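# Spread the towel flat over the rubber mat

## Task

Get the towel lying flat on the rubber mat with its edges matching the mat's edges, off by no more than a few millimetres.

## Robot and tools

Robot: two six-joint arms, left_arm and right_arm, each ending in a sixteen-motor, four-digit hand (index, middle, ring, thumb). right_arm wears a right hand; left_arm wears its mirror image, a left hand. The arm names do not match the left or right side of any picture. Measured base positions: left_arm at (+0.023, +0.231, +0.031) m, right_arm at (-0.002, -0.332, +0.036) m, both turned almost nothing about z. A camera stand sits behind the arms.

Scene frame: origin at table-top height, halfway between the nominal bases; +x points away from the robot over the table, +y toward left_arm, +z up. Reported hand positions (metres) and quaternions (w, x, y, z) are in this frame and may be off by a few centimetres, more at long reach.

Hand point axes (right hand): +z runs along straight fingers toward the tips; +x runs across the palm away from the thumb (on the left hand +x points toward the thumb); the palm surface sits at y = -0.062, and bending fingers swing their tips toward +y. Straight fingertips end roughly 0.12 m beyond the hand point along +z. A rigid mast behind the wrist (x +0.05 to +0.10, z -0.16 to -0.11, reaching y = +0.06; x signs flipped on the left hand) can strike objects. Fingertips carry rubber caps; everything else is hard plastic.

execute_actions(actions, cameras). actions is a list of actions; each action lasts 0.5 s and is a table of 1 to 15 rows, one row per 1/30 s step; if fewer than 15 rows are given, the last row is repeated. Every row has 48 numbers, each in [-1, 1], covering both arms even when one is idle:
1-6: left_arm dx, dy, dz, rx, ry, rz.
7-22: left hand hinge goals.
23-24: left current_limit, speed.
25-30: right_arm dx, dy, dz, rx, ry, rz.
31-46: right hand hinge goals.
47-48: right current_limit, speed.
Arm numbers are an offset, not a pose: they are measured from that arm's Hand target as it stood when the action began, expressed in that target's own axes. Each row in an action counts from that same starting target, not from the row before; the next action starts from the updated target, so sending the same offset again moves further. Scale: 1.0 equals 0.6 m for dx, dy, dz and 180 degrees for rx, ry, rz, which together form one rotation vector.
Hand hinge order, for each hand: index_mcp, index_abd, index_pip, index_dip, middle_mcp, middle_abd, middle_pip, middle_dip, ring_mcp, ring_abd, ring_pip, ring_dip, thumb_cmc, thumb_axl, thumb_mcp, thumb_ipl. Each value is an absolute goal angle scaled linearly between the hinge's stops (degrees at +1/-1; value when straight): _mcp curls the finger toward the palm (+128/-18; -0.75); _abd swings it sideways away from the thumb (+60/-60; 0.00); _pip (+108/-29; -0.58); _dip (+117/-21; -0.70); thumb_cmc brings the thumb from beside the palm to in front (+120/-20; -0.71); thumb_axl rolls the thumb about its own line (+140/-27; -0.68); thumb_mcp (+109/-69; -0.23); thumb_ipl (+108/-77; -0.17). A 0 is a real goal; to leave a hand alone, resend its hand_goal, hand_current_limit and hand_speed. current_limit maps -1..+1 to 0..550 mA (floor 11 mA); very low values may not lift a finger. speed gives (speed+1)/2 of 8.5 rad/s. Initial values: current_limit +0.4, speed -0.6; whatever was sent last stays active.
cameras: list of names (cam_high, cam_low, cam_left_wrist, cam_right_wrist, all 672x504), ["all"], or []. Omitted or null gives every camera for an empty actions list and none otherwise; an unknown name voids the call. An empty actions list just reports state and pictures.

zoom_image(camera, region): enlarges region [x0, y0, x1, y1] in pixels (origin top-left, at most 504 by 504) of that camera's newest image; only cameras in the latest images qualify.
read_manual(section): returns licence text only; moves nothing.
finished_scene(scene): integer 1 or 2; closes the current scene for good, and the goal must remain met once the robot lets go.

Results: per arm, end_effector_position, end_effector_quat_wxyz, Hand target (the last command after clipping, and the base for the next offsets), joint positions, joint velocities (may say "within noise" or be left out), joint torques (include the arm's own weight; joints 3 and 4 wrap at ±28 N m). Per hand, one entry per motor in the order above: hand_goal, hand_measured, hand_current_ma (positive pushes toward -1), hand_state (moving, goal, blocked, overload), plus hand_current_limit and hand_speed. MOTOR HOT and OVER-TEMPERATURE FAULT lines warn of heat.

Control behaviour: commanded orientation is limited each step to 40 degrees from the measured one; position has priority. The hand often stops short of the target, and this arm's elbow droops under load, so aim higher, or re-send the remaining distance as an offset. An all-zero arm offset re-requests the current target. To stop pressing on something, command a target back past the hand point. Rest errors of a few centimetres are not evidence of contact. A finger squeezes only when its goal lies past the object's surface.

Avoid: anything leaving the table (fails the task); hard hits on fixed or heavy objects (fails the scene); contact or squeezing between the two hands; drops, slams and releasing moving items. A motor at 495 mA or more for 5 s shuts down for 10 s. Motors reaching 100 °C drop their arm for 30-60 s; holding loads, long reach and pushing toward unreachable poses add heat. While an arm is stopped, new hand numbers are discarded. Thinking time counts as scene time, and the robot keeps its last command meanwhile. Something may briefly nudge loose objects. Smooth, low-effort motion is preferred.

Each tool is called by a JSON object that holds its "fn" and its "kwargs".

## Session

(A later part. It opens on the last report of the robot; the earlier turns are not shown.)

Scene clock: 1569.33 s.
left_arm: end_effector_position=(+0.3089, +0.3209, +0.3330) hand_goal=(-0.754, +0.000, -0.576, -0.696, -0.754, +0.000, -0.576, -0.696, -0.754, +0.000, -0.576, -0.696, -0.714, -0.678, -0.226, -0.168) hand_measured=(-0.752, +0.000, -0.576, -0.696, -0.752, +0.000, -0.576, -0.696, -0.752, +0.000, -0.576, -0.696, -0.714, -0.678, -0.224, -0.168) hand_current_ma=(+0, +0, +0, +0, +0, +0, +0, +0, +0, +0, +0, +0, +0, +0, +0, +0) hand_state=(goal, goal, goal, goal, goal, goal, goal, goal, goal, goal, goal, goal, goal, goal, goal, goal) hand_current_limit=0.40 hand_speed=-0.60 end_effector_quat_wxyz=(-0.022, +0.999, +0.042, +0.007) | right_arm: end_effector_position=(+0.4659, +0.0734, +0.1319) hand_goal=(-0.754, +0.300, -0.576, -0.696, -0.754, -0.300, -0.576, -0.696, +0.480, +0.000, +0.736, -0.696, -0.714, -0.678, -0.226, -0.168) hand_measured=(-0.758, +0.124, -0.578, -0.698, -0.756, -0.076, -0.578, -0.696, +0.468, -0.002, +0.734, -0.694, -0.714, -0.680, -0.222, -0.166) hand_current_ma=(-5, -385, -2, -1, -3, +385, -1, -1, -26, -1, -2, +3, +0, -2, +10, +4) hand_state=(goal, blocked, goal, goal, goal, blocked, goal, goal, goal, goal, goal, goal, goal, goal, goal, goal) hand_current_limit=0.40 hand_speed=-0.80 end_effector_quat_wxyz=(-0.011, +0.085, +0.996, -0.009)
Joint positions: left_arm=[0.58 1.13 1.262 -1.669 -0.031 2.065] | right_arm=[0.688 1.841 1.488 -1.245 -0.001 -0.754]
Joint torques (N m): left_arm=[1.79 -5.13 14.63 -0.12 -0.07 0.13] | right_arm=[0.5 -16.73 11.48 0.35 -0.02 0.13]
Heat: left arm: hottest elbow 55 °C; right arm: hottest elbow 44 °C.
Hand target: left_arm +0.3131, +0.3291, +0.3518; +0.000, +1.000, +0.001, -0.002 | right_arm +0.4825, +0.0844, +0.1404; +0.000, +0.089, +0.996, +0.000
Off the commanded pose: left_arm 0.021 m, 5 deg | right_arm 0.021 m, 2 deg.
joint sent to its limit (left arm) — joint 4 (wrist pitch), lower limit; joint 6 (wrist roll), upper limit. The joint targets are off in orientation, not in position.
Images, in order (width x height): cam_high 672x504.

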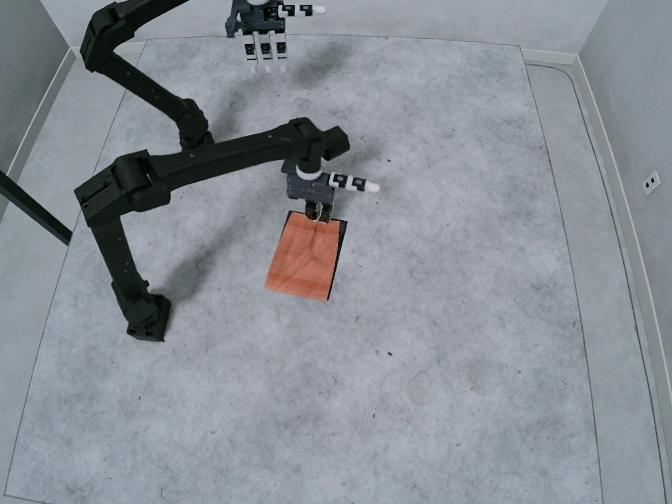

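{"fn": "execute_actions", "kwargs": {"actions": [[[0,0,0,0,0,0,-0.754,0,-0.576,-0.696,-0.754,0,-0.576,-0.696,-0.754,0,-0.576,-0.696,-0.714,-0.678,-0.226,-0.168,0.4,-0.6,-0.005,0.01,-0.033,0,0,0,-0.754,0.3,-0.576,-0.696,-0.754,-0.3,-0.576,-0.696,0.48,0,0.737,-0.696,-0.714,-0.678,-0.226,-0.168,0.4,-0.8]]], "cameras": ["cam_high"]}}

{"fn": "zoom_image", "kwargs": {"camera": "cam_high", "region": [250, 195, 370, 315]}}

Scene clock: 1575.10 s.
left_arm: end_effector_position=(+0.3089, +0.3209, +0.3330) hand_goal=(-0.754, +0.000, -0.576, -0.696, -0.754, +0.000, -0.576, -0.696, -0.754, +0.000, -0.576, -0.696, -0.714, -0.678, -0.226, -0.168) hand_measured=(-0.752, +0.000, -0.576, -0.696, -0.752, +0.000, -0.576, -0.696, -0.752, +0.000, -0.576, -0.696, -0.714, -0.678, -0.224, -0.168) hand_current_ma=(+0, +0, +0, +0, +0, +0, +0, +0, +0, +0, +0, +0, +0, +0, +0, +0) hand_state=(goal, goal, goal, goal, goal, goal, goal, goal, goal, goal, goal, goal, goal, goal, goal, goal) hand_current_limit=0.40 hand_speed=-0.60 end_effector_quat_wxyz=(-0.022, +0.999, +0.042, +0.007) | right_arm: end_effector_position=(+0.4715, +0.0774, +0.1445) hand_goal=(-0.754, +0.300, -0.576, -0.696, -0.754, -0.300, -0.576, -0.696, +0.480, +0.000, +0.736, -0.696, -0.714, -0.678, -0.226, -0.168) hand_measured=(-0.756, +0.126, -0.578, -0.698, -0.754, -0.076, -0.578, -0.696, +0.468, -0.002, +0.734, -0.694, -0.714, -0.680, -0.222, -0.166) hand_current_ma=(-1, -385, -2, -1, +0, +385, -1, -1, -26, -1, -2, +3, +0, -2, +10, +4) hand_state=(goal, blocked, goal, goal, goal, blocked, goal, goal, goal, goal, goal, goal, goal, goal, goal, goal) hand_current_limit=0.40 hand_speed=-0.80 end_effector_quat_wxyz=(-0.013, +0.086, +0.996, -0.011)
Joint positions: left_arm=[0.58 1.13 1.262 -1.669 -0.031 2.065] | right_arm=[0.688 1.852 1.54 -1.294 -0.001 -0.751]
Joint torques (N m): left_arm=[1.44 -4.89 14.64 -0.16 -0.08 0.12] | right_arm=[0.79 -18.08 11.84 0.06 -0.02 0.14]
Heat: left arm: hottest elbow 55 °C; right arm: hottest elbow 45 °C.
Hand target: left_arm +0.3131, +0.3291, +0.3518; +0.000, +1.000, +0.001, -0.002 | right_arm +0.4865, +0.0897, +0.1601; +0.000, +0.089, +0.996, +0.000
Off the commanded pose: left_arm 0.021 m, 5 deg | right_arm 0.025 m, 2 deg.
joint sent to its limit (left arm) — joint 4 (wrist pitch), lower limit; joint 6 (wrist roll), upper limit. The joint targets are off in orientation, not in position.
Images, in order (width x height): cam_high 672x504.

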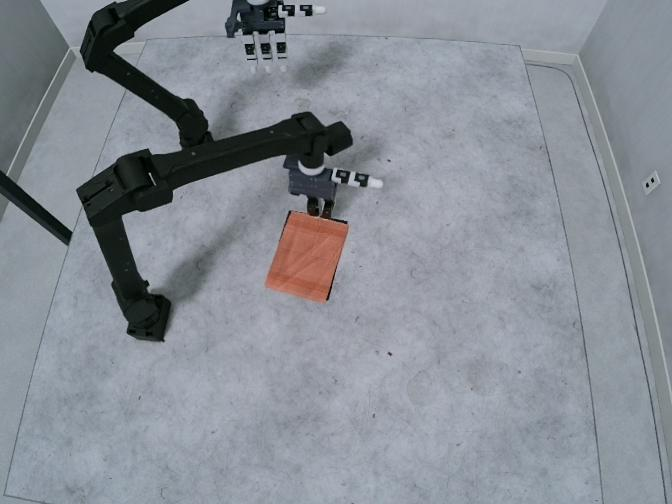

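Scaled by 4.200.

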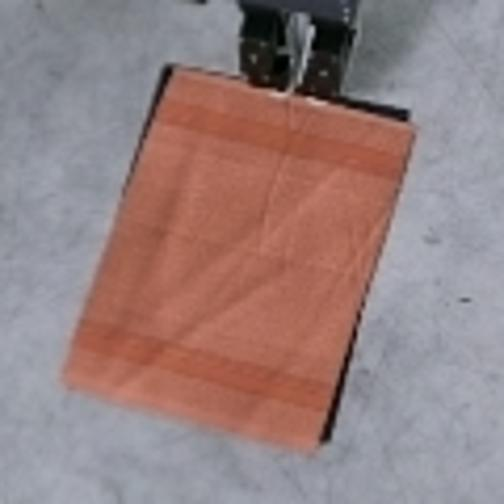

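{"fn": "execute_actions", "kwargs": {"actions": [[[0,0,0,0,0,0,-0.754,0,-0.576,-0.696,-0.754,0,-0.576,-0.696,-0.754,0,-0.576,-0.696,-0.714,-0.678,-0.226,-0.168,0.4,-0.6,0,0,-0.08,0,0,0,-0.754,0.3,-0.576,-0.696,-0.754,-0.3,-0.576,-0.696,0.48,0,0.737,-0.696,-0.714,-0.678,-0.226,-0.168,0.4,-0.8]]], "cameras": ["cam_high","cam_low"]}}

{"fn": "zoom_image", "kwargs": {"camera": "cam_high", "region": [250, 195, 370, 315]}}

{"fn": "zoom_image", "kwargs": {"camera": "cam_low", "region": [190, 210, 290, 300]}}

Scene clock: 1580.83 s.
left_arm: end_effector_position=(+0.3089, +0.3209, +0.3330) hand_goal=(-0.754, +0.000, -0.576, -0.696, -0.754, +0.000, -0.576, -0.696, -0.754, +0.000, -0.576, -0.696, -0.714, -0.678, -0.226, -0.168) hand_measured=(-0.752, +0.000, -0.576, -0.696, -0.752, +0.000, -0.576, -0.696, -0.752, +0.000, -0.576, -0.696, -0.714, -0.678, -0.224, -0.168) hand_current_ma=(+0, +0, +0, +0, +0, +0, +0, +0, +0, +0, +0, +0, +0, +0, +0, +0) hand_state=(goal, goal, goal, goal, goal, goal, goal, goal, goal, goal, goal, goal, goal, goal, goal, goal) hand_current_limit=0.40 hand_speed=-0.60 end_effector_quat_wxyz=(-0.022, +0.999, +0.042, +0.007) | right_arm: end_effector_position=(+0.4729, +0.0785, +0.1779) hand_goal=(-0.754, +0.300, -0.576, -0.696, -0.754, -0.300, -0.576, -0.696, +0.480, +0.000, +0.736, -0.696, -0.714, -0.678, -0.226, -0.168) hand_measured=(-0.754, +0.126, -0.578, -0.698, -0.754, -0.076, -0.578, -0.696, +0.468, -0.002, +0.734, -0.694, -0.714, -0.680, -0.222, -0.166) hand_current_ma=(-1, -385, -2, -1, +0, +385, -1, -1, -26, -1, -2, +3, +0, -2, +10, +4) hand_state=(goal, blocked, goal, goal, goal, blocked, goal, goal, goal, goal, goal, goal, goal, goal, goal, goal) hand_current_limit=0.40 hand_speed=-0.80 end_effector_quat_wxyz=(-0.022, +0.086, +0.996, -0.019)
Joint positions: left_arm=[0.58 1.13 1.262 -1.669 -0.031 2.065] | right_arm=[0.688 1.847 1.627 -1.41 -0.001 -0.751]
Joint torques (N m): left_arm=[1.79 -4.66 14.61 -0.06 -0.08 0.14] | right_arm=[0.67 -20.37 12.01 -0.01 -0.03 0.14]
Heat: left arm: hottest elbow 55 °C; right arm: hottest elbow 45 °C.
Hand target: left_arm +0.3131, +0.3291, +0.3518; +0.000, +1.000, +0.001, -0.002 | right_arm +0.4865, +0.0897, +0.2080; -0.001, +0.089, +0.996, +0.000
Off the commanded pose: left_arm 0.021 m, 5 deg | right_arm 0.035 m, 3 deg.
joint sent to its limit (left arm) — joint 4 (wrist pitch), lower limit; joint 6 (wrist roll), upper limit. The joint targets are off in orientation, not in position.
Images, in order (width x height): cam_high 672x504, cam_low 672x504.

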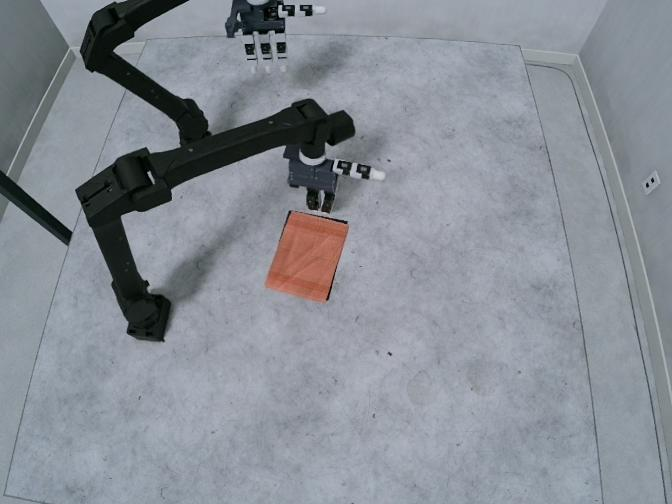

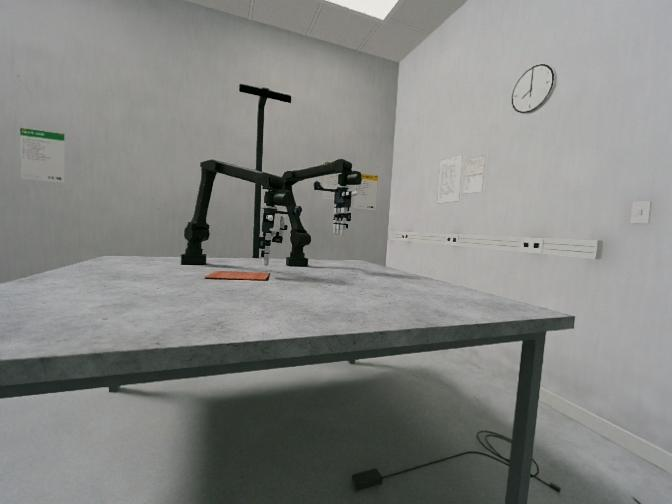

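Scaled by 4.200.

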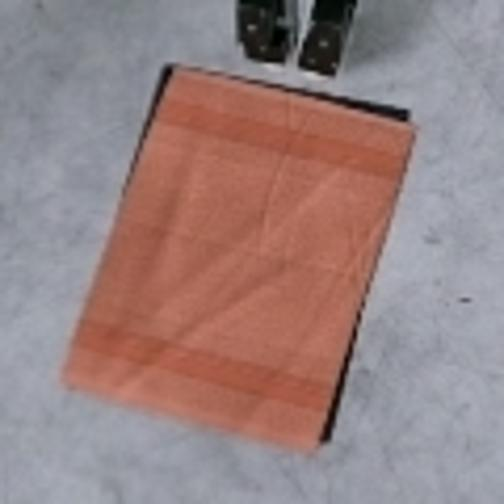

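Scaled by 5.040.

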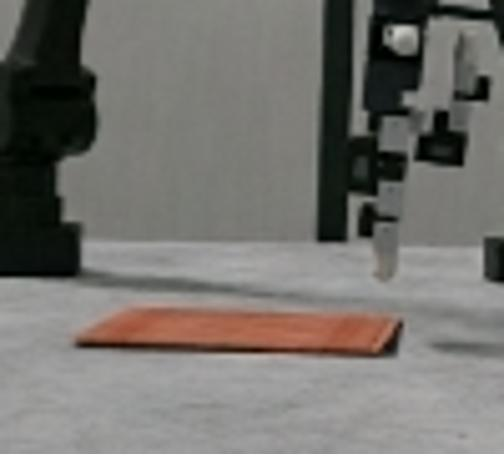

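{"fn": "zoom_image", "kwargs": {"camera": "cam_high", "region": [262, 200, 312, 250]}}

{"fn": "zoom_image", "kwargs": {"camera": "cam_high", "region": [302, 204, 352, 254]}}

{"fn": "zoom_image", "kwargs": {"camera": "cam_high", "region": [255, 260, 305, 310]}}

{"fn": "zoom_image", "kwargs": {"camera": "cam_high", "region": [295, 260, 345, 310]}}

Scaled by 10.080.

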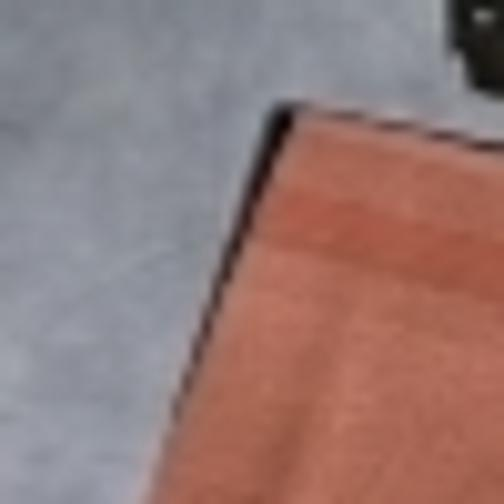

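Scaled by 10.080.

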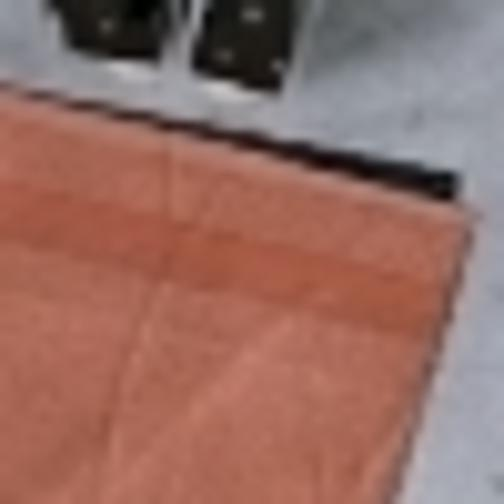

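Scaled by 10.080.

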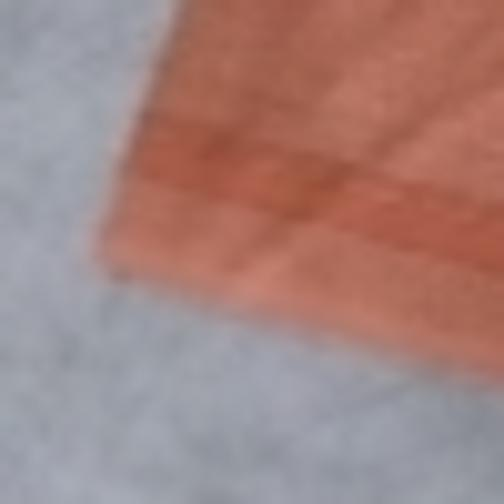

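Scaled by 10.080.

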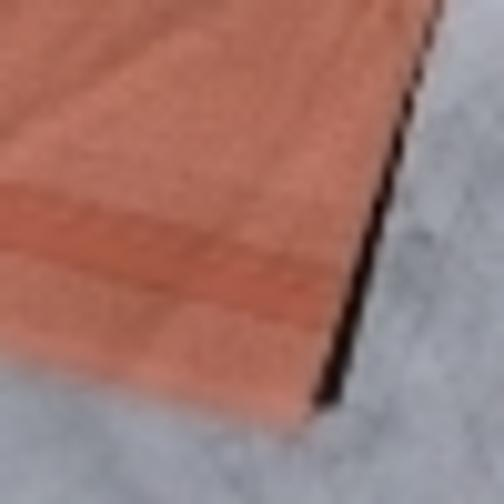

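{"fn": "execute_actions", "kwargs": {"actions": [[[0,0,0,0,0,0,-0.754,0,-0.576,-0.696,-0.754,0,-0.576,-0.696,-0.754,0,-0.576,-0.696,-0.714,-0.678,-0.226,-0.168,0.4,-0.6,-0.0426,-0.0296,0,0,0,0,-0.754,-0.05,-0.576,-0.696,-0.754,0.05,-0.576,-0.696,0.48,0,0.737,-0.696,-0.714,-0.678,-0.226,-0.168,0.4,-0.8]],[[0,0,0,0,0,0,-0.754,0,-0.576,-0.696,-0.754,0,-0.576,-0.696,-0.754,0,-0.576,-0.696,-0.714,-0.678,-0.226,-0.168,0.4,-0.6,0,0,0.06,0,0,0,-0.754,-0.05,-0.576,-0.696,-0.754,0.05,-0.576,-0.696,0.48,0,0.737,-0.696,-0.714,-0.678,-0.226,-0.168,0.4,-0.8]]], "cameras": ["cam_high"]}}

{"fn": "zoom_image", "kwargs": {"camera": "cam_high", "region": [280, 190, 370, 260]}}

Scene clock: 1608.47 s.
left_arm: end_effector_position=(+0.3089, +0.3209, +0.3330) hand_goal=(-0.754, +0.000, -0.576, -0.696, -0.754, +0.000, -0.576, -0.696, -0.754, +0.000, -0.576, -0.696, -0.714, -0.678, -0.226, -0.168) hand_measured=(-0.752, +0.000, -0.576, -0.696, -0.752, +0.000, -0.576, -0.696, -0.752, +0.000, -0.576, -0.696, -0.714, -0.678, -0.224, -0.168) hand_current_ma=(+0, +0, +0, +0, +0, +0, +0, +0, +0, +0, +0, +0, +0, +0, +0, +0) hand_state=(goal, goal, goal, goal, goal, goal, goal, goal, goal, goal, goal, goal, goal, goal, goal, goal) hand_current_limit=0.40 hand_speed=-0.60 end_effector_quat_wxyz=(-0.022, +0.999, +0.042, +0.007) | right_arm: end_effector_position=(+0.5075, +0.0678, +0.1799) hand_goal=(-0.754, -0.050, -0.576, -0.696, -0.754, +0.050, -0.576, -0.696, +0.480, +0.000, +0.736, -0.696, -0.714, -0.678, -0.226, -0.168) hand_measured=(-0.754, -0.048, -0.578, -0.698, -0.754, +0.046, -0.578, -0.696, +0.468, -0.002, +0.734, -0.694, -0.714, -0.680, -0.222, -0.166) hand_current_ma=(+0, +3, -2, -1, +1, -4, -1, -1, -26, -1, -2, +3, +0, -2, +10, +4) hand_state=(goal, goal, goal, goal, goal, goal, goal, goal, goal, goal, goal, goal, goal, goal, goal, goal) hand_current_limit=0.40 hand_speed=-0.80 end_effector_quat_wxyz=(+0.002, +0.093, +0.996, +0.001)
Joint positions: left_arm=[0.58 1.13 1.262 -1.669 -0.031 2.065] | right_arm=[0.638 1.863 1.645 -1.348 0.001 -0.787]
Joint torques (N m): left_arm=[1.38 -4.78 14.64 -0.06 -0.07 0.12] | right_arm=[0.44 -18.96 7.43 0.88 -0.06 -0.03]
Heat: left arm: hottest elbow 55 °C; right arm: hottest elbow 47 °C.
Hand target: left_arm +0.3131, +0.3291, +0.3518; +0.000, +1.000, +0.001, -0.002 | right_arm +0.5085, +0.0676, +0.1719; -0.001, +0.089, +0.996, +0.000
Off the commanded pose: left_arm 0.021 m, 5 deg | right_arm 0.008 m, 1 deg.
joint sent to its limit (left arm) — joint 4 (wrist pitch), lower limit; joint 6 (wrist roll), upper limit. The joint targets are off in orientation, not in position.
Images, in order (width x height): cam_high 672x504.

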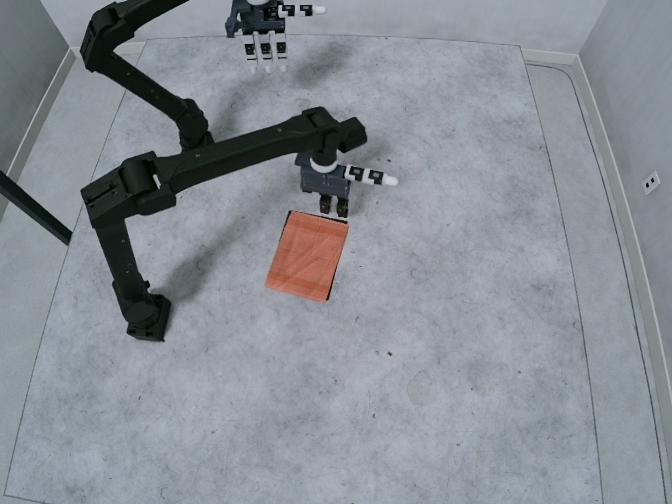

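Scaled by 5.600.

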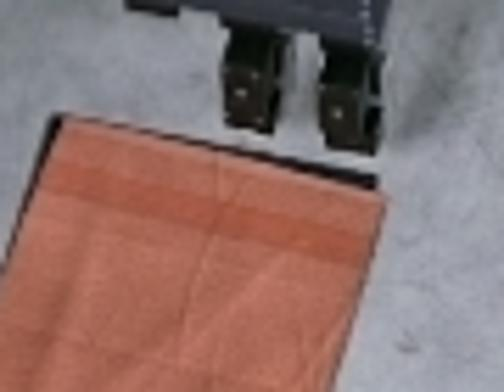

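{"fn": "execute_actions", "kwargs": {"actions": [[[0,0,0,0,0,0,-0.754,0,-0.576,-0.696,-0.754,0,-0.576,-0.696,-0.754,0,-0.576,-0.696,-0.714,-0.678,-0.226,-0.168,0.4,-0.6,0,-0.003,0.055,0,0,0,-0.754,-0.05,-0.576,-0.696,-0.754,0.05,-0.576,-0.696,0.48,0,0.737,-0.696,-0.714,-0.678,-0.226,-0.168,0.4,-0.8]]], "cameras": ["cam_high"]}}

{"fn": "zoom_image", "kwargs": {"camera": "cam_high", "region": [280, 190, 370, 260]}}

Scene clock: 1614.47 s.
left_arm: end_effector_position=(+0.3089, +0.3209, +0.3330) hand_goal=(-0.754, +0.000, -0.576, -0.696, -0.754, +0.000, -0.576, -0.696, -0.754, +0.000, -0.576, -0.696, -0.714, -0.678, -0.226, -0.168) hand_measured=(-0.752, +0.000, -0.576, -0.696, -0.752, +0.000, -0.576, -0.696, -0.752, +0.000, -0.576, -0.696, -0.714, -0.678, -0.224, -0.168) hand_current_ma=(+0, +0, +0, +0, +0, +0, +0, +0, +0, +0, +0, +0, +0, +0, +0, +0) hand_state=(goal, goal, goal, goal, goal, goal, goal, goal, goal, goal, goal, goal, goal, goal, goal, goal) hand_current_limit=0.40 hand_speed=-0.60 end_effector_quat_wxyz=(-0.022, +0.999, +0.042, +0.007) | right_arm: end_effector_position=(+0.5062, +0.0671, +0.1416) hand_goal=(-0.754, -0.050, -0.576, -0.696, -0.754, +0.050, -0.576, -0.696, +0.480, +0.000, +0.736, -0.696, -0.714, -0.678, -0.226, -0.168) hand_measured=(-0.754, -0.048, -0.578, -0.698, -0.754, +0.046, -0.578, -0.696, +0.468, -0.002, +0.734, -0.694, -0.714, -0.680, -0.222, -0.166) hand_current_ma=(+0, +3, -2, -1, +1, -3, -1, -1, -26, -1, -2, +3, +0, -2, +10, +4) hand_state=(goal, goal, goal, goal, goal, goal, goal, goal, goal, goal, goal, goal, goal, goal, goal, goal) hand_current_limit=0.40 hand_speed=-0.80 end_effector_quat_wxyz=(-0.002, +0.092, +0.996, -0.002)
Joint positions: left_arm=[0.58 1.13 1.262 -1.669 -0.031 2.065] | right_arm=[0.638 1.891 1.584 -1.269 0.001 -0.789]
Joint torques (N m): left_arm=[1.79 -4.89 14.49 -0.16 -0.05 0.14] | right_arm=[0.26 -19.78 7.39 0.87 -0.06 -0.04]
Heat: left arm: hottest elbow 55 °C; right arm: hottest elbow 47 °C.
Hand target: left_arm +0.3131, +0.3291, +0.3518; +0.000, +1.000, +0.001, -0.002 | right_arm +0.5081, +0.0658, +0.1389; -0.001, +0.089, +0.996, +0.000
Off the commanded pose: left_arm 0.021 m, 5 deg | right_arm 0.004 m, 0 deg.
joint sent to its limit (left arm) — joint 4 (wrist pitch), lower limit; joint 6 (wrist roll), upper limit. The joint targets are off in orientation, not in position.
Images, in order (width x height): cam_high 672x504.

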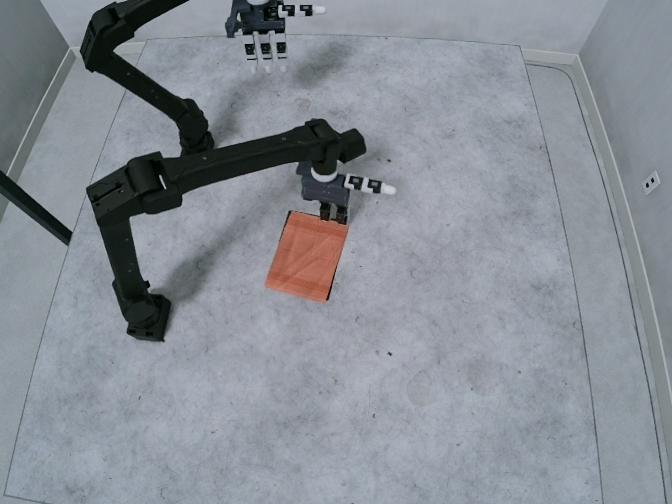

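Scaled by 5.600.

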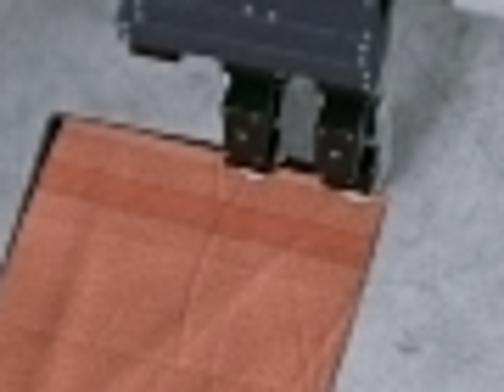

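{"fn": "execute_actions", "kwargs": {"actions": [[[0,0,0,0,0,0,-0.754,0,-0.576,-0.696,-0.754,0,-0.576,-0.696,-0.754,0,-0.576,-0.696,-0.714,-0.678,-0.226,-0.168,0.4,-0.6,0.004,-0.01,0.043,0,0,0,-0.754,-0.05,-0.576,-0.696,-0.754,0.05,-0.576,-0.696,0.48,0,0.737,-0.696,-0.714,-0.678,-0.226,-0.168,0.4,-0.8]],[[0,0,0,0,0,0,-0.754,0,-0.576,-0.696,-0.754,0,-0.576,-0.696,-0.754,0,-0.576,-0.696,-0.714,-0.678,-0.226,-0.168,0.4,-0.6,0,0,0,0,0,0,-0.754,0.05,-0.576,-0.696,-0.754,-0.05,-0.576,-0.696,0.48,0,0.737,-0.696,-0.714,-0.678,-0.226,-0.168,0.5,-0.8]],[[0,0,0,0,0,0,-0.754,0,-0.576,-0.696,-0.754,0,-0.576,-0.696,-0.754,0,-0.576,-0.696,-0.714,-0.678,-0.226,-0.168,0.4,-0.6,0,0,0,0,0,0,-0.754,0.13,-0.576,-0.696,-0.754,-0.13,-0.576,-0.696,0.48,0,0.737,-0.696,-0.714,-0.678,-0.226,-0.168,0.5,-0.8]],[[0,0,0,0,0,0,-0.754,0,-0.576,-0.696,-0.754,0,-0.576,-0.696,-0.754,0,-0.576,-0.696,-0.714,-0.678,-0.226,-0.168,0.4,-0.6,0,0,0,0,0,0,-0.754,0.3,-0.576,-0.696,-0.754,-0.3,-0.576,-0.696,0.48,0,0.737,-0.696,-0.714,-0.678,-0.226,-0.168,0.5,-0.8]]], "cameras": ["cam_high"]}}

{"fn": "zoom_image", "kwargs": {"camera": "cam_high", "region": [250, 195, 370, 315]}}

Scene clock: 1627.43 s.
left_arm: end_effector_position=(+0.3089, +0.3209, +0.3330) hand_goal=(-0.754, +0.000, -0.576, -0.696, -0.754, +0.000, -0.576, -0.696, -0.754, +0.000, -0.576, -0.696, -0.714, -0.678, -0.226, -0.168) hand_measured=(-0.752, +0.000, -0.576, -0.696, -0.752, +0.000, -0.576, -0.696, -0.752, +0.000, -0.576, -0.696, -0.714, -0.678, -0.224, -0.168) hand_current_ma=(+0, +0, +0, +0, +0, +0, +0, +0, +0, +0, +0, +0, +0, +0, +0, +0) hand_state=(goal, goal, goal, goal, goal, goal, goal, goal, goal, goal, goal, goal, goal, goal, goal, goal) hand_current_limit=0.40 hand_speed=-0.60 end_effector_quat_wxyz=(-0.022, +0.999, +0.042, +0.007) | right_arm: end_effector_position=(+0.5058, +0.0676, +0.1339) hand_goal=(-0.754, +0.300, -0.576, -0.696, -0.754, -0.300, -0.576, -0.696, +0.480, +0.000, +0.736, -0.696, -0.714, -0.678, -0.226, -0.168) hand_measured=(-0.756, +0.136, -0.578, -0.696, -0.760, -0.066, -0.580, -0.698, +0.468, -0.002, +0.734, -0.694, -0.714, -0.680, -0.220, -0.166) hand_current_ma=(-3, -413, -1, -1, -12, +412, -6, -2, -26, -1, -2, +3, +0, -2, +11, +4) hand_state=(goal, blocked, goal, goal, goal, blocked, goal, goal, goal, goal, goal, goal, goal, goal, goal, goal) hand_current_limit=0.50 hand_speed=-0.80 end_effector_quat_wxyz=(+0.009, +0.089, +0.996, +0.008)
Joint positions: left_arm=[0.58 1.13 1.262 -1.669 -0.031 2.065] | right_arm=[0.638 1.882 1.544 -1.208 -0.001 -0.794]
Joint torques (N m): left_arm=[1.67 -4.66 14.52 -0.13 -0.08 0.13] | right_arm=[-0.09 -18.08 5.93 1.21 0 -0.04]
Heat: left arm: hottest elbow 55 °C; right arm: hottest elbow 46 °C.
Hand target: left_arm +0.3131, +0.3291, +0.3518; +0.000, +1.000, +0.001, -0.002 | right_arm +0.5048, +0.0604, +0.1134; +0.000, +0.089, +0.996, +0.000
Off the commanded pose: left_arm 0.021 m, 5 deg | right_arm 0.022 m, 1 deg.
joint sent to its limit (left arm) — joint 4 (wrist pitch), lower limit; joint 6 (wrist roll), upper limit. The joint targets are off in orientation, not in position.
Images, in order (width x height): cam_high 672x504.

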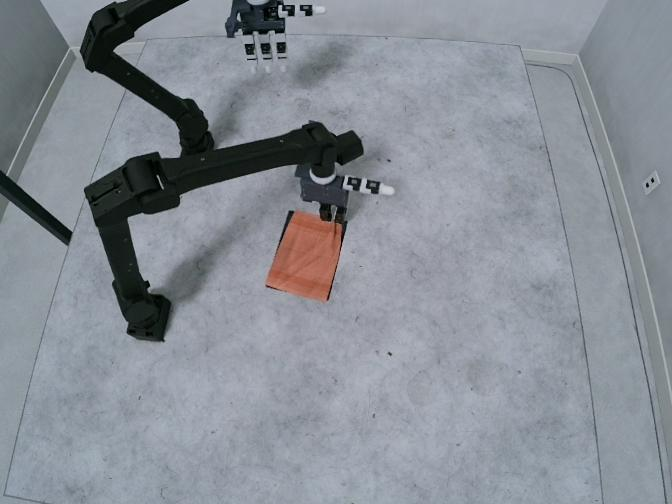

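Scaled by 4.200.

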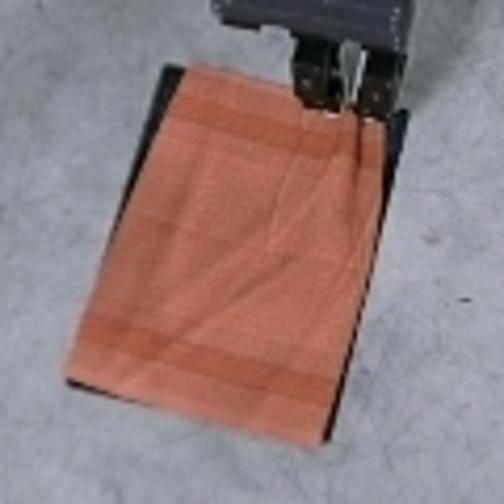

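{"fn": "execute_actions", "kwargs": {"actions": [[[0,0,0,0,0,0,-0.754,0,-0.576,-0.696,-0.754,0,-0.576,-0.696,-0.754,0,-0.576,-0.696,-0.714,-0.678,-0.226,-0.168,0.4,-0.6,-0.0075,0.028,-0.062,0,0,0,-0.754,0.3,-0.576,-0.696,-0.754,-0.3,-0.576,-0.696,0.48,0,0.737,-0.696,-0.714,-0.678,-0.226,-0.168,0.5,-0.8]]], "cameras": ["cam_high"]}}

{"fn": "zoom_image", "kwargs": {"camera": "cam_high", "region": [250, 195, 370, 315]}}

Scene clock: 1637.27 s.
left_arm: end_effector_position=(+0.3089, +0.3209, +0.3330) hand_goal=(-0.754, +0.000, -0.576, -0.696, -0.754, +0.000, -0.576, -0.696, -0.754, +0.000, -0.576, -0.696, -0.714, -0.678, -0.226, -0.168) hand_measured=(-0.752, +0.000, -0.576, -0.696, -0.752, +0.000, -0.576, -0.696, -0.752, +0.000, -0.576, -0.696, -0.714, -0.678, -0.224, -0.168) hand_current_ma=(+0, +0, +0, +0, +0, +0, +0, +0, +0, +0, +0, +0, +0, +0, +0, +0) hand_state=(goal, goal, goal, goal, goal, goal, goal, goal, goal, goal, goal, goal, goal, goal, goal, goal) hand_current_limit=0.40 hand_speed=-0.60 end_effector_quat_wxyz=(-0.022, +0.999, +0.042, +0.007) | right_arm: end_effector_position=(+0.4983, +0.0625, +0.1348) hand_goal=(-0.754, +0.300, -0.576, -0.696, -0.754, -0.300, -0.576, -0.696, +0.480, +0.000, +0.736, -0.696, -0.714, -0.678, -0.226, -0.168) hand_measured=(-0.748, +0.136, -0.574, -0.696, -0.752, -0.066, -0.574, -0.696, +0.468, -0.002, +0.734, -0.694, -0.714, -0.680, -0.220, -0.166) hand_current_ma=(+12, -413, +4, +0, +3, +412, +1, +1, -26, -1, -2, +3, +0, -2, +11, +4) hand_state=(goal, blocked, goal, goal, goal, blocked, goal, goal, goal, goal, goal, goal, goal, goal, goal, goal) hand_current_limit=0.50 hand_speed=-0.80 end_effector_quat_wxyz=(-0.014, +0.089, +0.996, -0.011)
Joint positions: left_arm=[0.58 1.13 1.262 -1.669 -0.031 2.065] | right_arm=[0.638 1.892 1.573 -1.287 -0.001 -0.794]
Joint torques (N m): left_arm=[1.73 -4.89 14.6 -0.09 -0.06 0.13] | right_arm=[1.08 -18.73 11.82 0.05 -0.01 0.11]
Heat: left arm: hottest elbow 55 °C; right arm: hottest elbow 45 °C.
Hand target: left_arm +0.3131, +0.3291, +0.3518; +0.000, +1.000, +0.001, -0.002 | right_arm +0.5122, +0.0762, +0.1505; +0.000, +0.089, +0.996, +0.000
Off the commanded pose: left_arm 0.021 m, 5 deg | right_arm 0.025 m, 2 deg.
joint sent to its limit (left arm) — joint 4 (wrist pitch), lower limit; joint 6 (wrist roll), upper limit. The joint targets are off in orientation, not in position.
Images, in order (width x height): cam_high 672x504.

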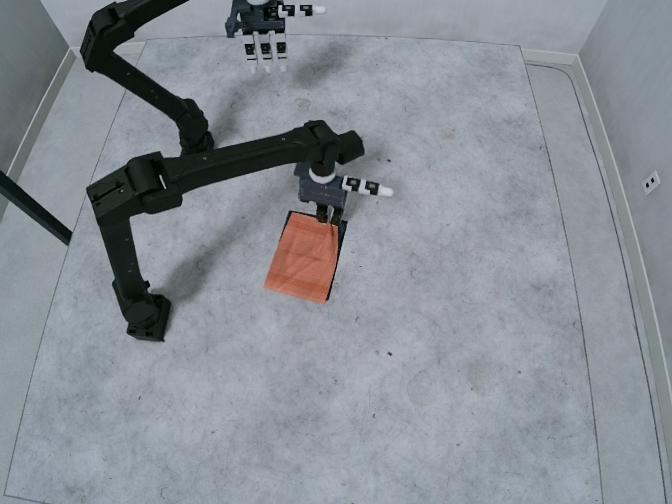

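Scaled by 4.200.

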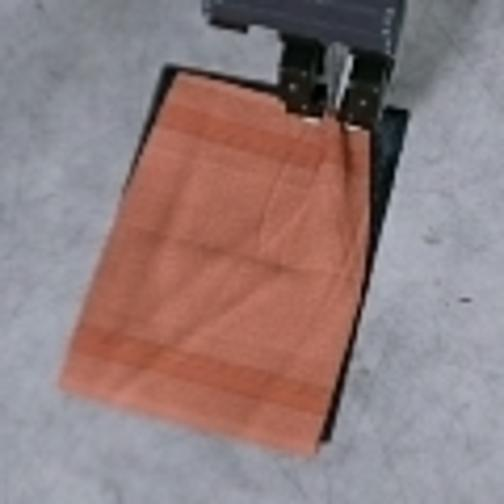

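{"fn": "execute_actions", "kwargs": {"actions": [[[0,0,0,0,0,0,-0.754,0,-0.576,-0.696,-0.754,0,-0.576,-0.696,-0.754,0,-0.576,-0.696,-0.714,-0.678,-0.226,-0.168,0.4,-0.6,-0.004,0.026,-0.02,0,0,0,-0.754,0.3,-0.576,-0.696,-0.754,-0.3,-0.576,-0.696,0.48,0,0.737,-0.696,-0.714,-0.678,-0.226,-0.168,0.5,-0.8]]], "cameras": ["cam_high"]}}

{"fn": "zoom_image", "kwargs": {"camera": "cam_high", "region": [250, 195, 370, 315]}}

Scene clock: 1644.90 s.
left_arm: end_effector_position=(+0.3089, +0.3209, +0.3330) hand_goal=(-0.754, +0.000, -0.576, -0.696, -0.754, +0.000, -0.576, -0.696, -0.754, +0.000, -0.576, -0.696, -0.714, -0.678, -0.226, -0.168) hand_measured=(-0.752, +0.000, -0.576, -0.696, -0.752, +0.000, -0.576, -0.696, -0.752, +0.000, -0.576, -0.696, -0.714, -0.678, -0.224, -0.168) hand_current_ma=(+0, +0, +0, +0, +0, +0, +0, +0, +0, +0, +0, +0, +0, +0, +0, +0) hand_state=(goal, goal, goal, goal, goal, goal, goal, goal, goal, goal, goal, goal, goal, goal, goal, goal) hand_current_limit=0.40 hand_speed=-0.60 end_effector_quat_wxyz=(-0.022, +0.999, +0.042, +0.007) | right_arm: end_effector_position=(+0.5059, +0.0746, +0.1455) hand_goal=(-0.754, +0.300, -0.576, -0.696, -0.754, -0.300, -0.576, -0.696, +0.480, +0.000, +0.736, -0.696, -0.714, -0.678, -0.226, -0.168) hand_measured=(-0.748, +0.136, -0.574, -0.696, -0.752, -0.066, -0.574, -0.696, +0.468, -0.002, +0.734, -0.694, -0.714, -0.680, -0.220, -0.166) hand_current_ma=(+11, -413, +4, +0, +2, +412, +1, +1, -26, -1, -2, +3, +0, -2, +11, +4) hand_state=(goal, blocked, goal, goal, goal, blocked, goal, goal, goal, goal, goal, goal, goal, goal, goal, goal) hand_current_limit=0.50 hand_speed=-0.80 end_effector_quat_wxyz=(-0.015, +0.090, +0.996, -0.012)
Joint positions: left_arm=[0.58 1.13 1.262 -1.669 -0.031 2.065] | right_arm=[0.649 1.918 1.642 -1.333 -0.001 -0.782]
Joint torques (N m): left_arm=[1.9 -4.89 14.64 -0.14 -0.09 0.11] | right_arm=[1.49 -19.37 12 0.05 -0.02 0.15]
Heat: left arm: hottest elbow 55 °C; right arm: hottest elbow 46 °C.
Hand target: left_arm +0.3131, +0.3291, +0.3518; +0.000, +1.000, +0.001, -0.002 | right_arm +0.5174, +0.0910, +0.1625; +0.000, +0.089, +0.996, +0.000
Off the commanded pose: left_arm 0.021 m, 5 deg | right_arm 0.026 m, 2 deg.
joint sent to its limit (left arm) — joint 4 (wrist pitch), lower limit; joint 6 (wrist roll), upper limit. The joint targets are off in orientation, not in position.
Images, in order (width x height): cam_high 672x504.

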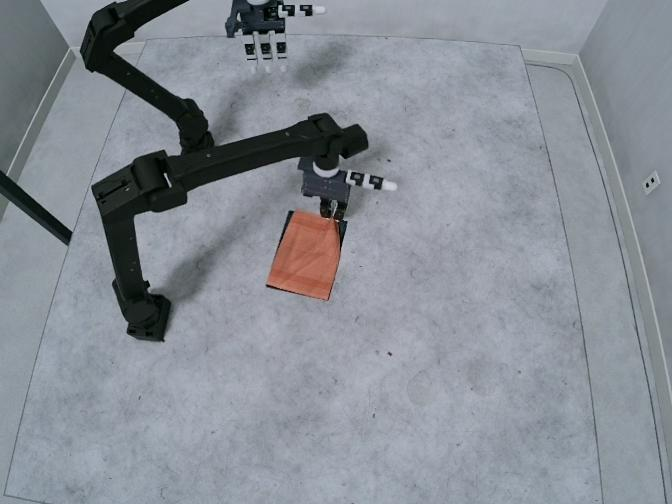

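Scaled by 4.200.

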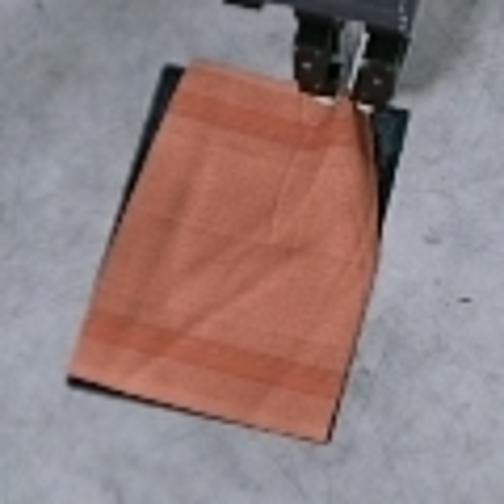

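{"fn": "execute_actions", "kwargs": {"actions": [[[0,0,0,0,0,0,-0.754,0,-0.576,-0.696,-0.754,0,-0.576,-0.696,-0.754,0,-0.576,-0.696,-0.714,-0.678,-0.226,-0.168,0.4,-0.6,0,0,0,0,0,0,-0.754,0.07,-0.576,-0.696,-0.754,-0.02,-0.576,-0.696,0.48,0,0.737,-0.696,-0.714,-0.678,-0.226,-0.168,0.5,-0.8]],[[0,0,0,0,0,0,-0.754,0,-0.576,-0.696,-0.754,0,-0.576,-0.696,-0.754,0,-0.576,-0.696,-0.714,-0.678,-0.226,-0.168,0.4,-0.6,0,0,0,0,0,0,-0.754,-0.05,-0.576,-0.696,-0.754,0.05,-0.576,-0.696,0.48,0,0.737,-0.696,-0.714,-0.678,-0.226,-0.168,0.4,-0.8]],[[0,0,0,0,0,0,-0.754,0,-0.576,-0.696,-0.754,0,-0.576,-0.696,-0.754,0,-0.576,-0.696,-0.714,-0.678,-0.226,-0.168,0.4,-0.6,0,0.02,-0.08,0,0,0,-0.754,-0.05,-0.576,-0.696,-0.754,0.05,-0.576,-0.696,0.48,0,0.737,-0.696,-0.714,-0.678,-0.226,-0.168,0.4,-0.8]]], "cameras": ["cam_high","cam_low"]}}

{"fn": "zoom_image", "kwargs": {"camera": "cam_high", "region": [250, 195, 370, 315]}}

{"fn": "zoom_image", "kwargs": {"camera": "cam_high", "region": [262, 200, 312, 250]}}

{"fn": "zoom_image", "kwargs": {"camera": "cam_high", "region": [302, 204, 352, 254]}}

{"fn": "zoom_image", "kwargs": {"camera": "cam_high", "region": [255, 260, 305, 310]}}

{"fn": "zoom_image", "kwargs": {"camera": "cam_high", "region": [295, 260, 345, 310]}}

Scene clock: 1655.90 s.
left_arm: end_effector_position=(+0.3089, +0.3209, +0.3330) hand_goal=(-0.754, +0.000, -0.576, -0.696, -0.754, +0.000, -0.576, -0.696, -0.754, +0.000, -0.576, -0.696, -0.714, -0.678, -0.226, -0.168) hand_measured=(-0.752, +0.000, -0.576, -0.696, -0.752, +0.000, -0.576, -0.696, -0.752, +0.000, -0.576, -0.696, -0.714, -0.678, -0.224, -0.168) hand_current_ma=(+0, +0, +0, +0, +0, +0, +0, +0, +0, +0, +0, +0, +0, +0, +0, +0) hand_state=(goal, goal, goal, goal, goal, goal, goal, goal, goal, goal, goal, goal, goal, goal, goal, goal) hand_current_limit=0.40 hand_speed=-0.60 end_effector_quat_wxyz=(-0.022, +0.999, +0.042, +0.007) | right_arm: end_effector_position=(+0.5092, +0.0882, +0.1905) hand_goal=(-0.754, -0.050, -0.576, -0.696, -0.754, +0.050, -0.576, -0.696, +0.480, +0.000, +0.736, -0.696, -0.714, -0.678, -0.226, -0.168) hand_measured=(-0.750, -0.048, -0.574, -0.696, -0.752, +0.046, -0.574, -0.696, +0.468, -0.002, +0.734, -0.694, -0.714, -0.680, -0.220, -0.166) hand_current_ma=(+7, +3, +4, +0, +2, -4, +1, +1, -26, -1, -2, +3, +0, -2, +11, +4) hand_state=(goal, goal, goal, goal, goal, goal, goal, goal, goal, goal, goal, goal, goal, goal, goal, goal) hand_current_limit=0.40 hand_speed=-0.80 end_effector_quat_wxyz=(-0.016, +0.089, +0.996, -0.013)
Joint positions: left_arm=[0.58 1.13 1.262 -1.669 -0.031 2.065] | right_arm=[0.664 1.923 1.771 -1.46 -0.001 -0.768]
Joint torques (N m): left_arm=[1.67 -5.07 14.58 -0.08 -0.08 0.14] | right_arm=[1.49 -19.9 12.3 0.02 -0.02 0.14]
Heat: left arm: hottest elbow 55 °C; right arm: hottest elbow 46 °C.
Hand target: left_arm +0.3131, +0.3291, +0.3518; +0.000, +1.000, +0.001, -0.002 | right_arm +0.5196, +0.1028, +0.2103; +0.000, +0.089, +0.996, +0.000
Off the commanded pose: left_arm 0.021 m, 5 deg | right_arm 0.027 m, 2 deg.
joint sent to its limit (left arm) — joint 4 (wrist pitch), lower limit; joint 6 (wrist roll), upper limit. The joint targets are off in orientation, not in position.
Images, in order (width x height): cam_high 672x504, cam_low 672x504.

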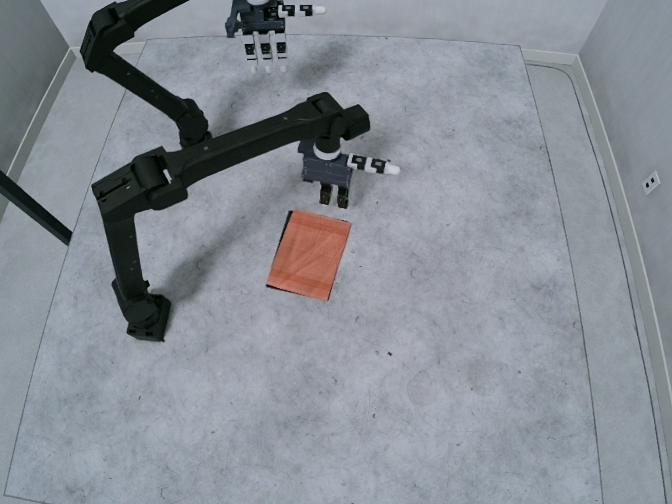

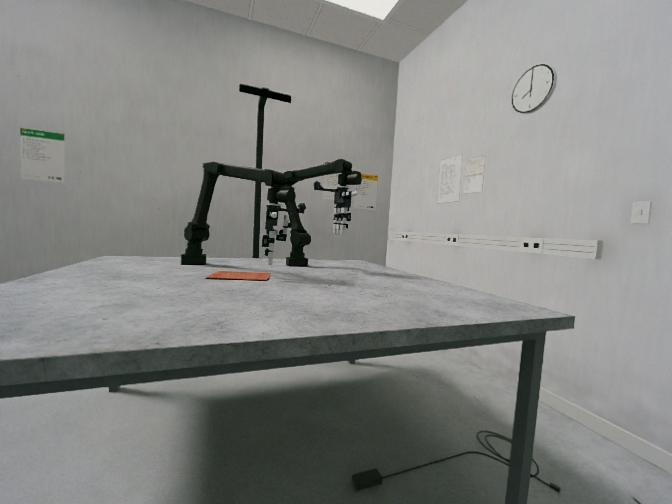

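Scaled by 4.200.

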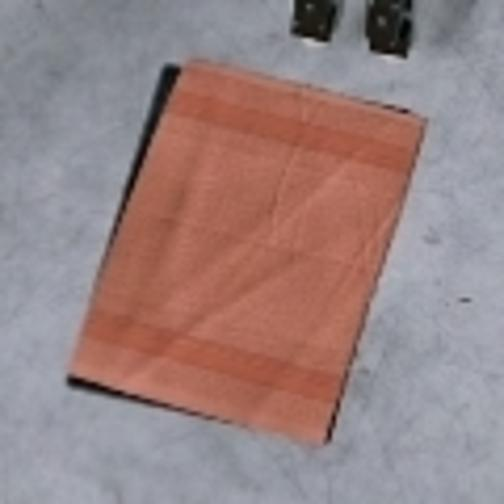

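Scaled by 10.080.

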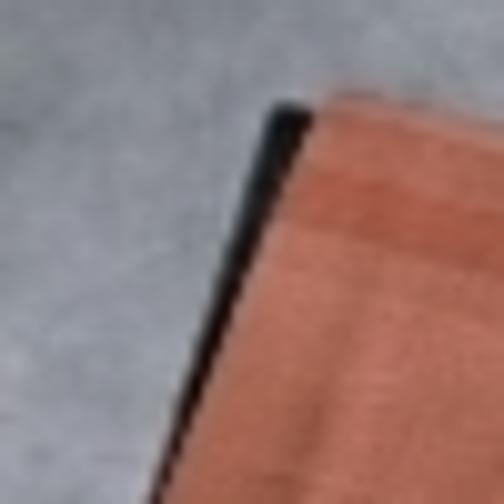

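Scaled by 10.080.

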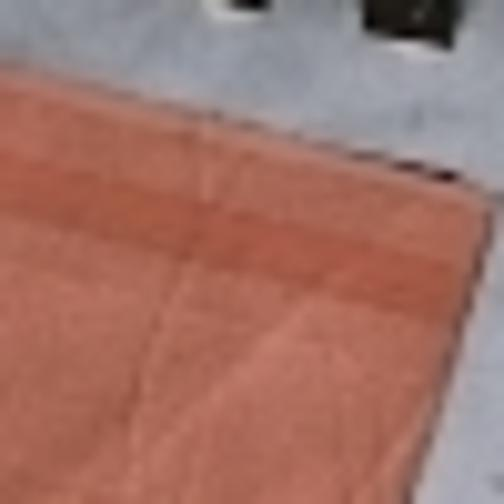

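Scaled by 10.080.

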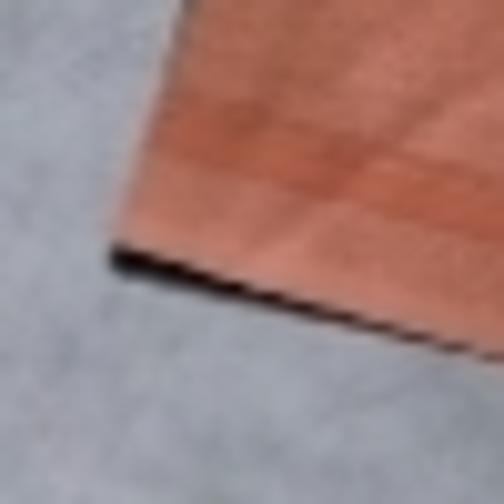

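Scaled by 10.080.

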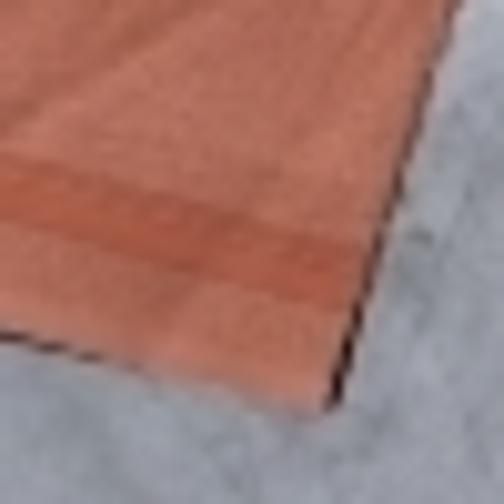

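{"fn": "execute_actions", "kwargs": {"actions": [[[0,0,0,0,0,0,-0.754,0,-0.576,-0.696,-0.754,0,-0.576,-0.696,-0.754,0,-0.576,-0.696,-0.714,-0.678,-0.226,-0.168,0.4,-0.6,0.0732,-0.0788,0.075,0,0,0,-0.754,-0.05,-0.576,-0.696,-0.754,0.05,-0.576,-0.696,0.48,0,0.737,-0.696,-0.714,-0.678,-0.226,-0.168,0.4,-0.8]]], "cameras": ["cam_high"]}}

{"fn": "zoom_image", "kwargs": {"camera": "cam_high", "region": [260, 190, 350, 260]}}

Scene clock: 1673.33 s.
left_arm: end_effector_position=(+0.3089, +0.3209, +0.3330) hand_goal=(-0.754, +0.000, -0.576, -0.696, -0.754, +0.000, -0.576, -0.696, -0.754, +0.000, -0.576, -0.696, -0.714, -0.678, -0.226, -0.168) hand_measured=(-0.752, +0.000, -0.576, -0.696, -0.752, +0.000, -0.576, -0.696, -0.752, +0.000, -0.576, -0.696, -0.714, -0.678, -0.224, -0.168) hand_current_ma=(+0, +0, +0, +0, +0, +0, +0, +0, +0, +0, +0, +0, +0, +0, +0, +0) hand_state=(goal, goal, goal, goal, goal, goal, goal, goal, goal, goal, goal, goal, goal, goal, goal, goal) hand_current_limit=0.40 hand_speed=-0.60 end_effector_quat_wxyz=(-0.022, +0.999, +0.042, +0.007) | right_arm: end_effector_position=(+0.4710, +0.0607, +0.1581) hand_goal=(-0.754, -0.050, -0.576, -0.696, -0.754, +0.050, -0.576, -0.696, +0.480, +0.000, +0.736, -0.696, -0.714, -0.678, -0.226, -0.168) hand_measured=(-0.750, -0.048, -0.574, -0.696, -0.752, +0.048, -0.574, -0.696, +0.468, -0.002, +0.734, -0.694, -0.714, -0.680, -0.220, -0.166) hand_current_ma=(+4, +2, +3, +0, +3, -3, +1, +1, -26, -1, -2, +3, +0, -2, +11, +4) hand_state=(goal, goal, goal, goal, goal, goal, goal, goal, goal, goal, goal, goal, goal, goal, goal, goal) hand_current_limit=0.40 hand_speed=-0.80 end_effector_quat_wxyz=(-0.008, +0.090, +0.996, -0.006)
Joint positions: left_arm=[0.58 1.13 1.262 -1.669 -0.031 2.065] | right_arm=[0.664 1.806 1.508 -1.293 -0.001 -0.768]
Joint torques (N m): left_arm=[1.55 -4.54 14.6 -0.1 -0.06 0.14] | right_arm=[1.26 -20.72 6.97 0.84 -0.02 0.13]
Heat: left arm: hottest elbow 55 °C; right arm: hottest elbow 46 °C.
Hand target: left_arm +0.3131, +0.3291, +0.3518; +0.000, +1.000, +0.001, -0.002 | right_arm +0.4679, +0.0640, +0.1653; -0.001, +0.089, +0.996, +0.000
Off the commanded pose: left_arm 0.021 m, 5 deg | right_arm 0.009 m, 1 deg.
joint sent to its limit (left arm) — joint 4 (wrist pitch), lower limit; joint 6 (wrist roll), upper limit. The joint targets are off in orientation, not in position.
Images, in order (width x height): cam_high 672x504.

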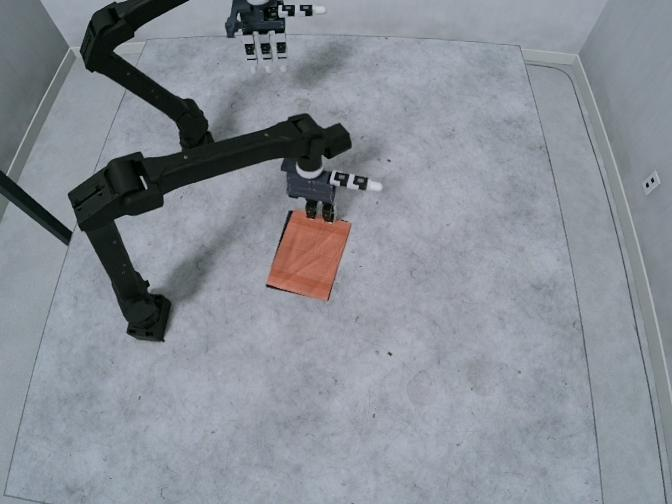

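Scaled by 5.600.

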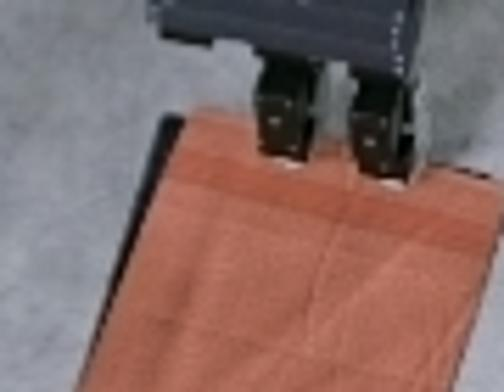

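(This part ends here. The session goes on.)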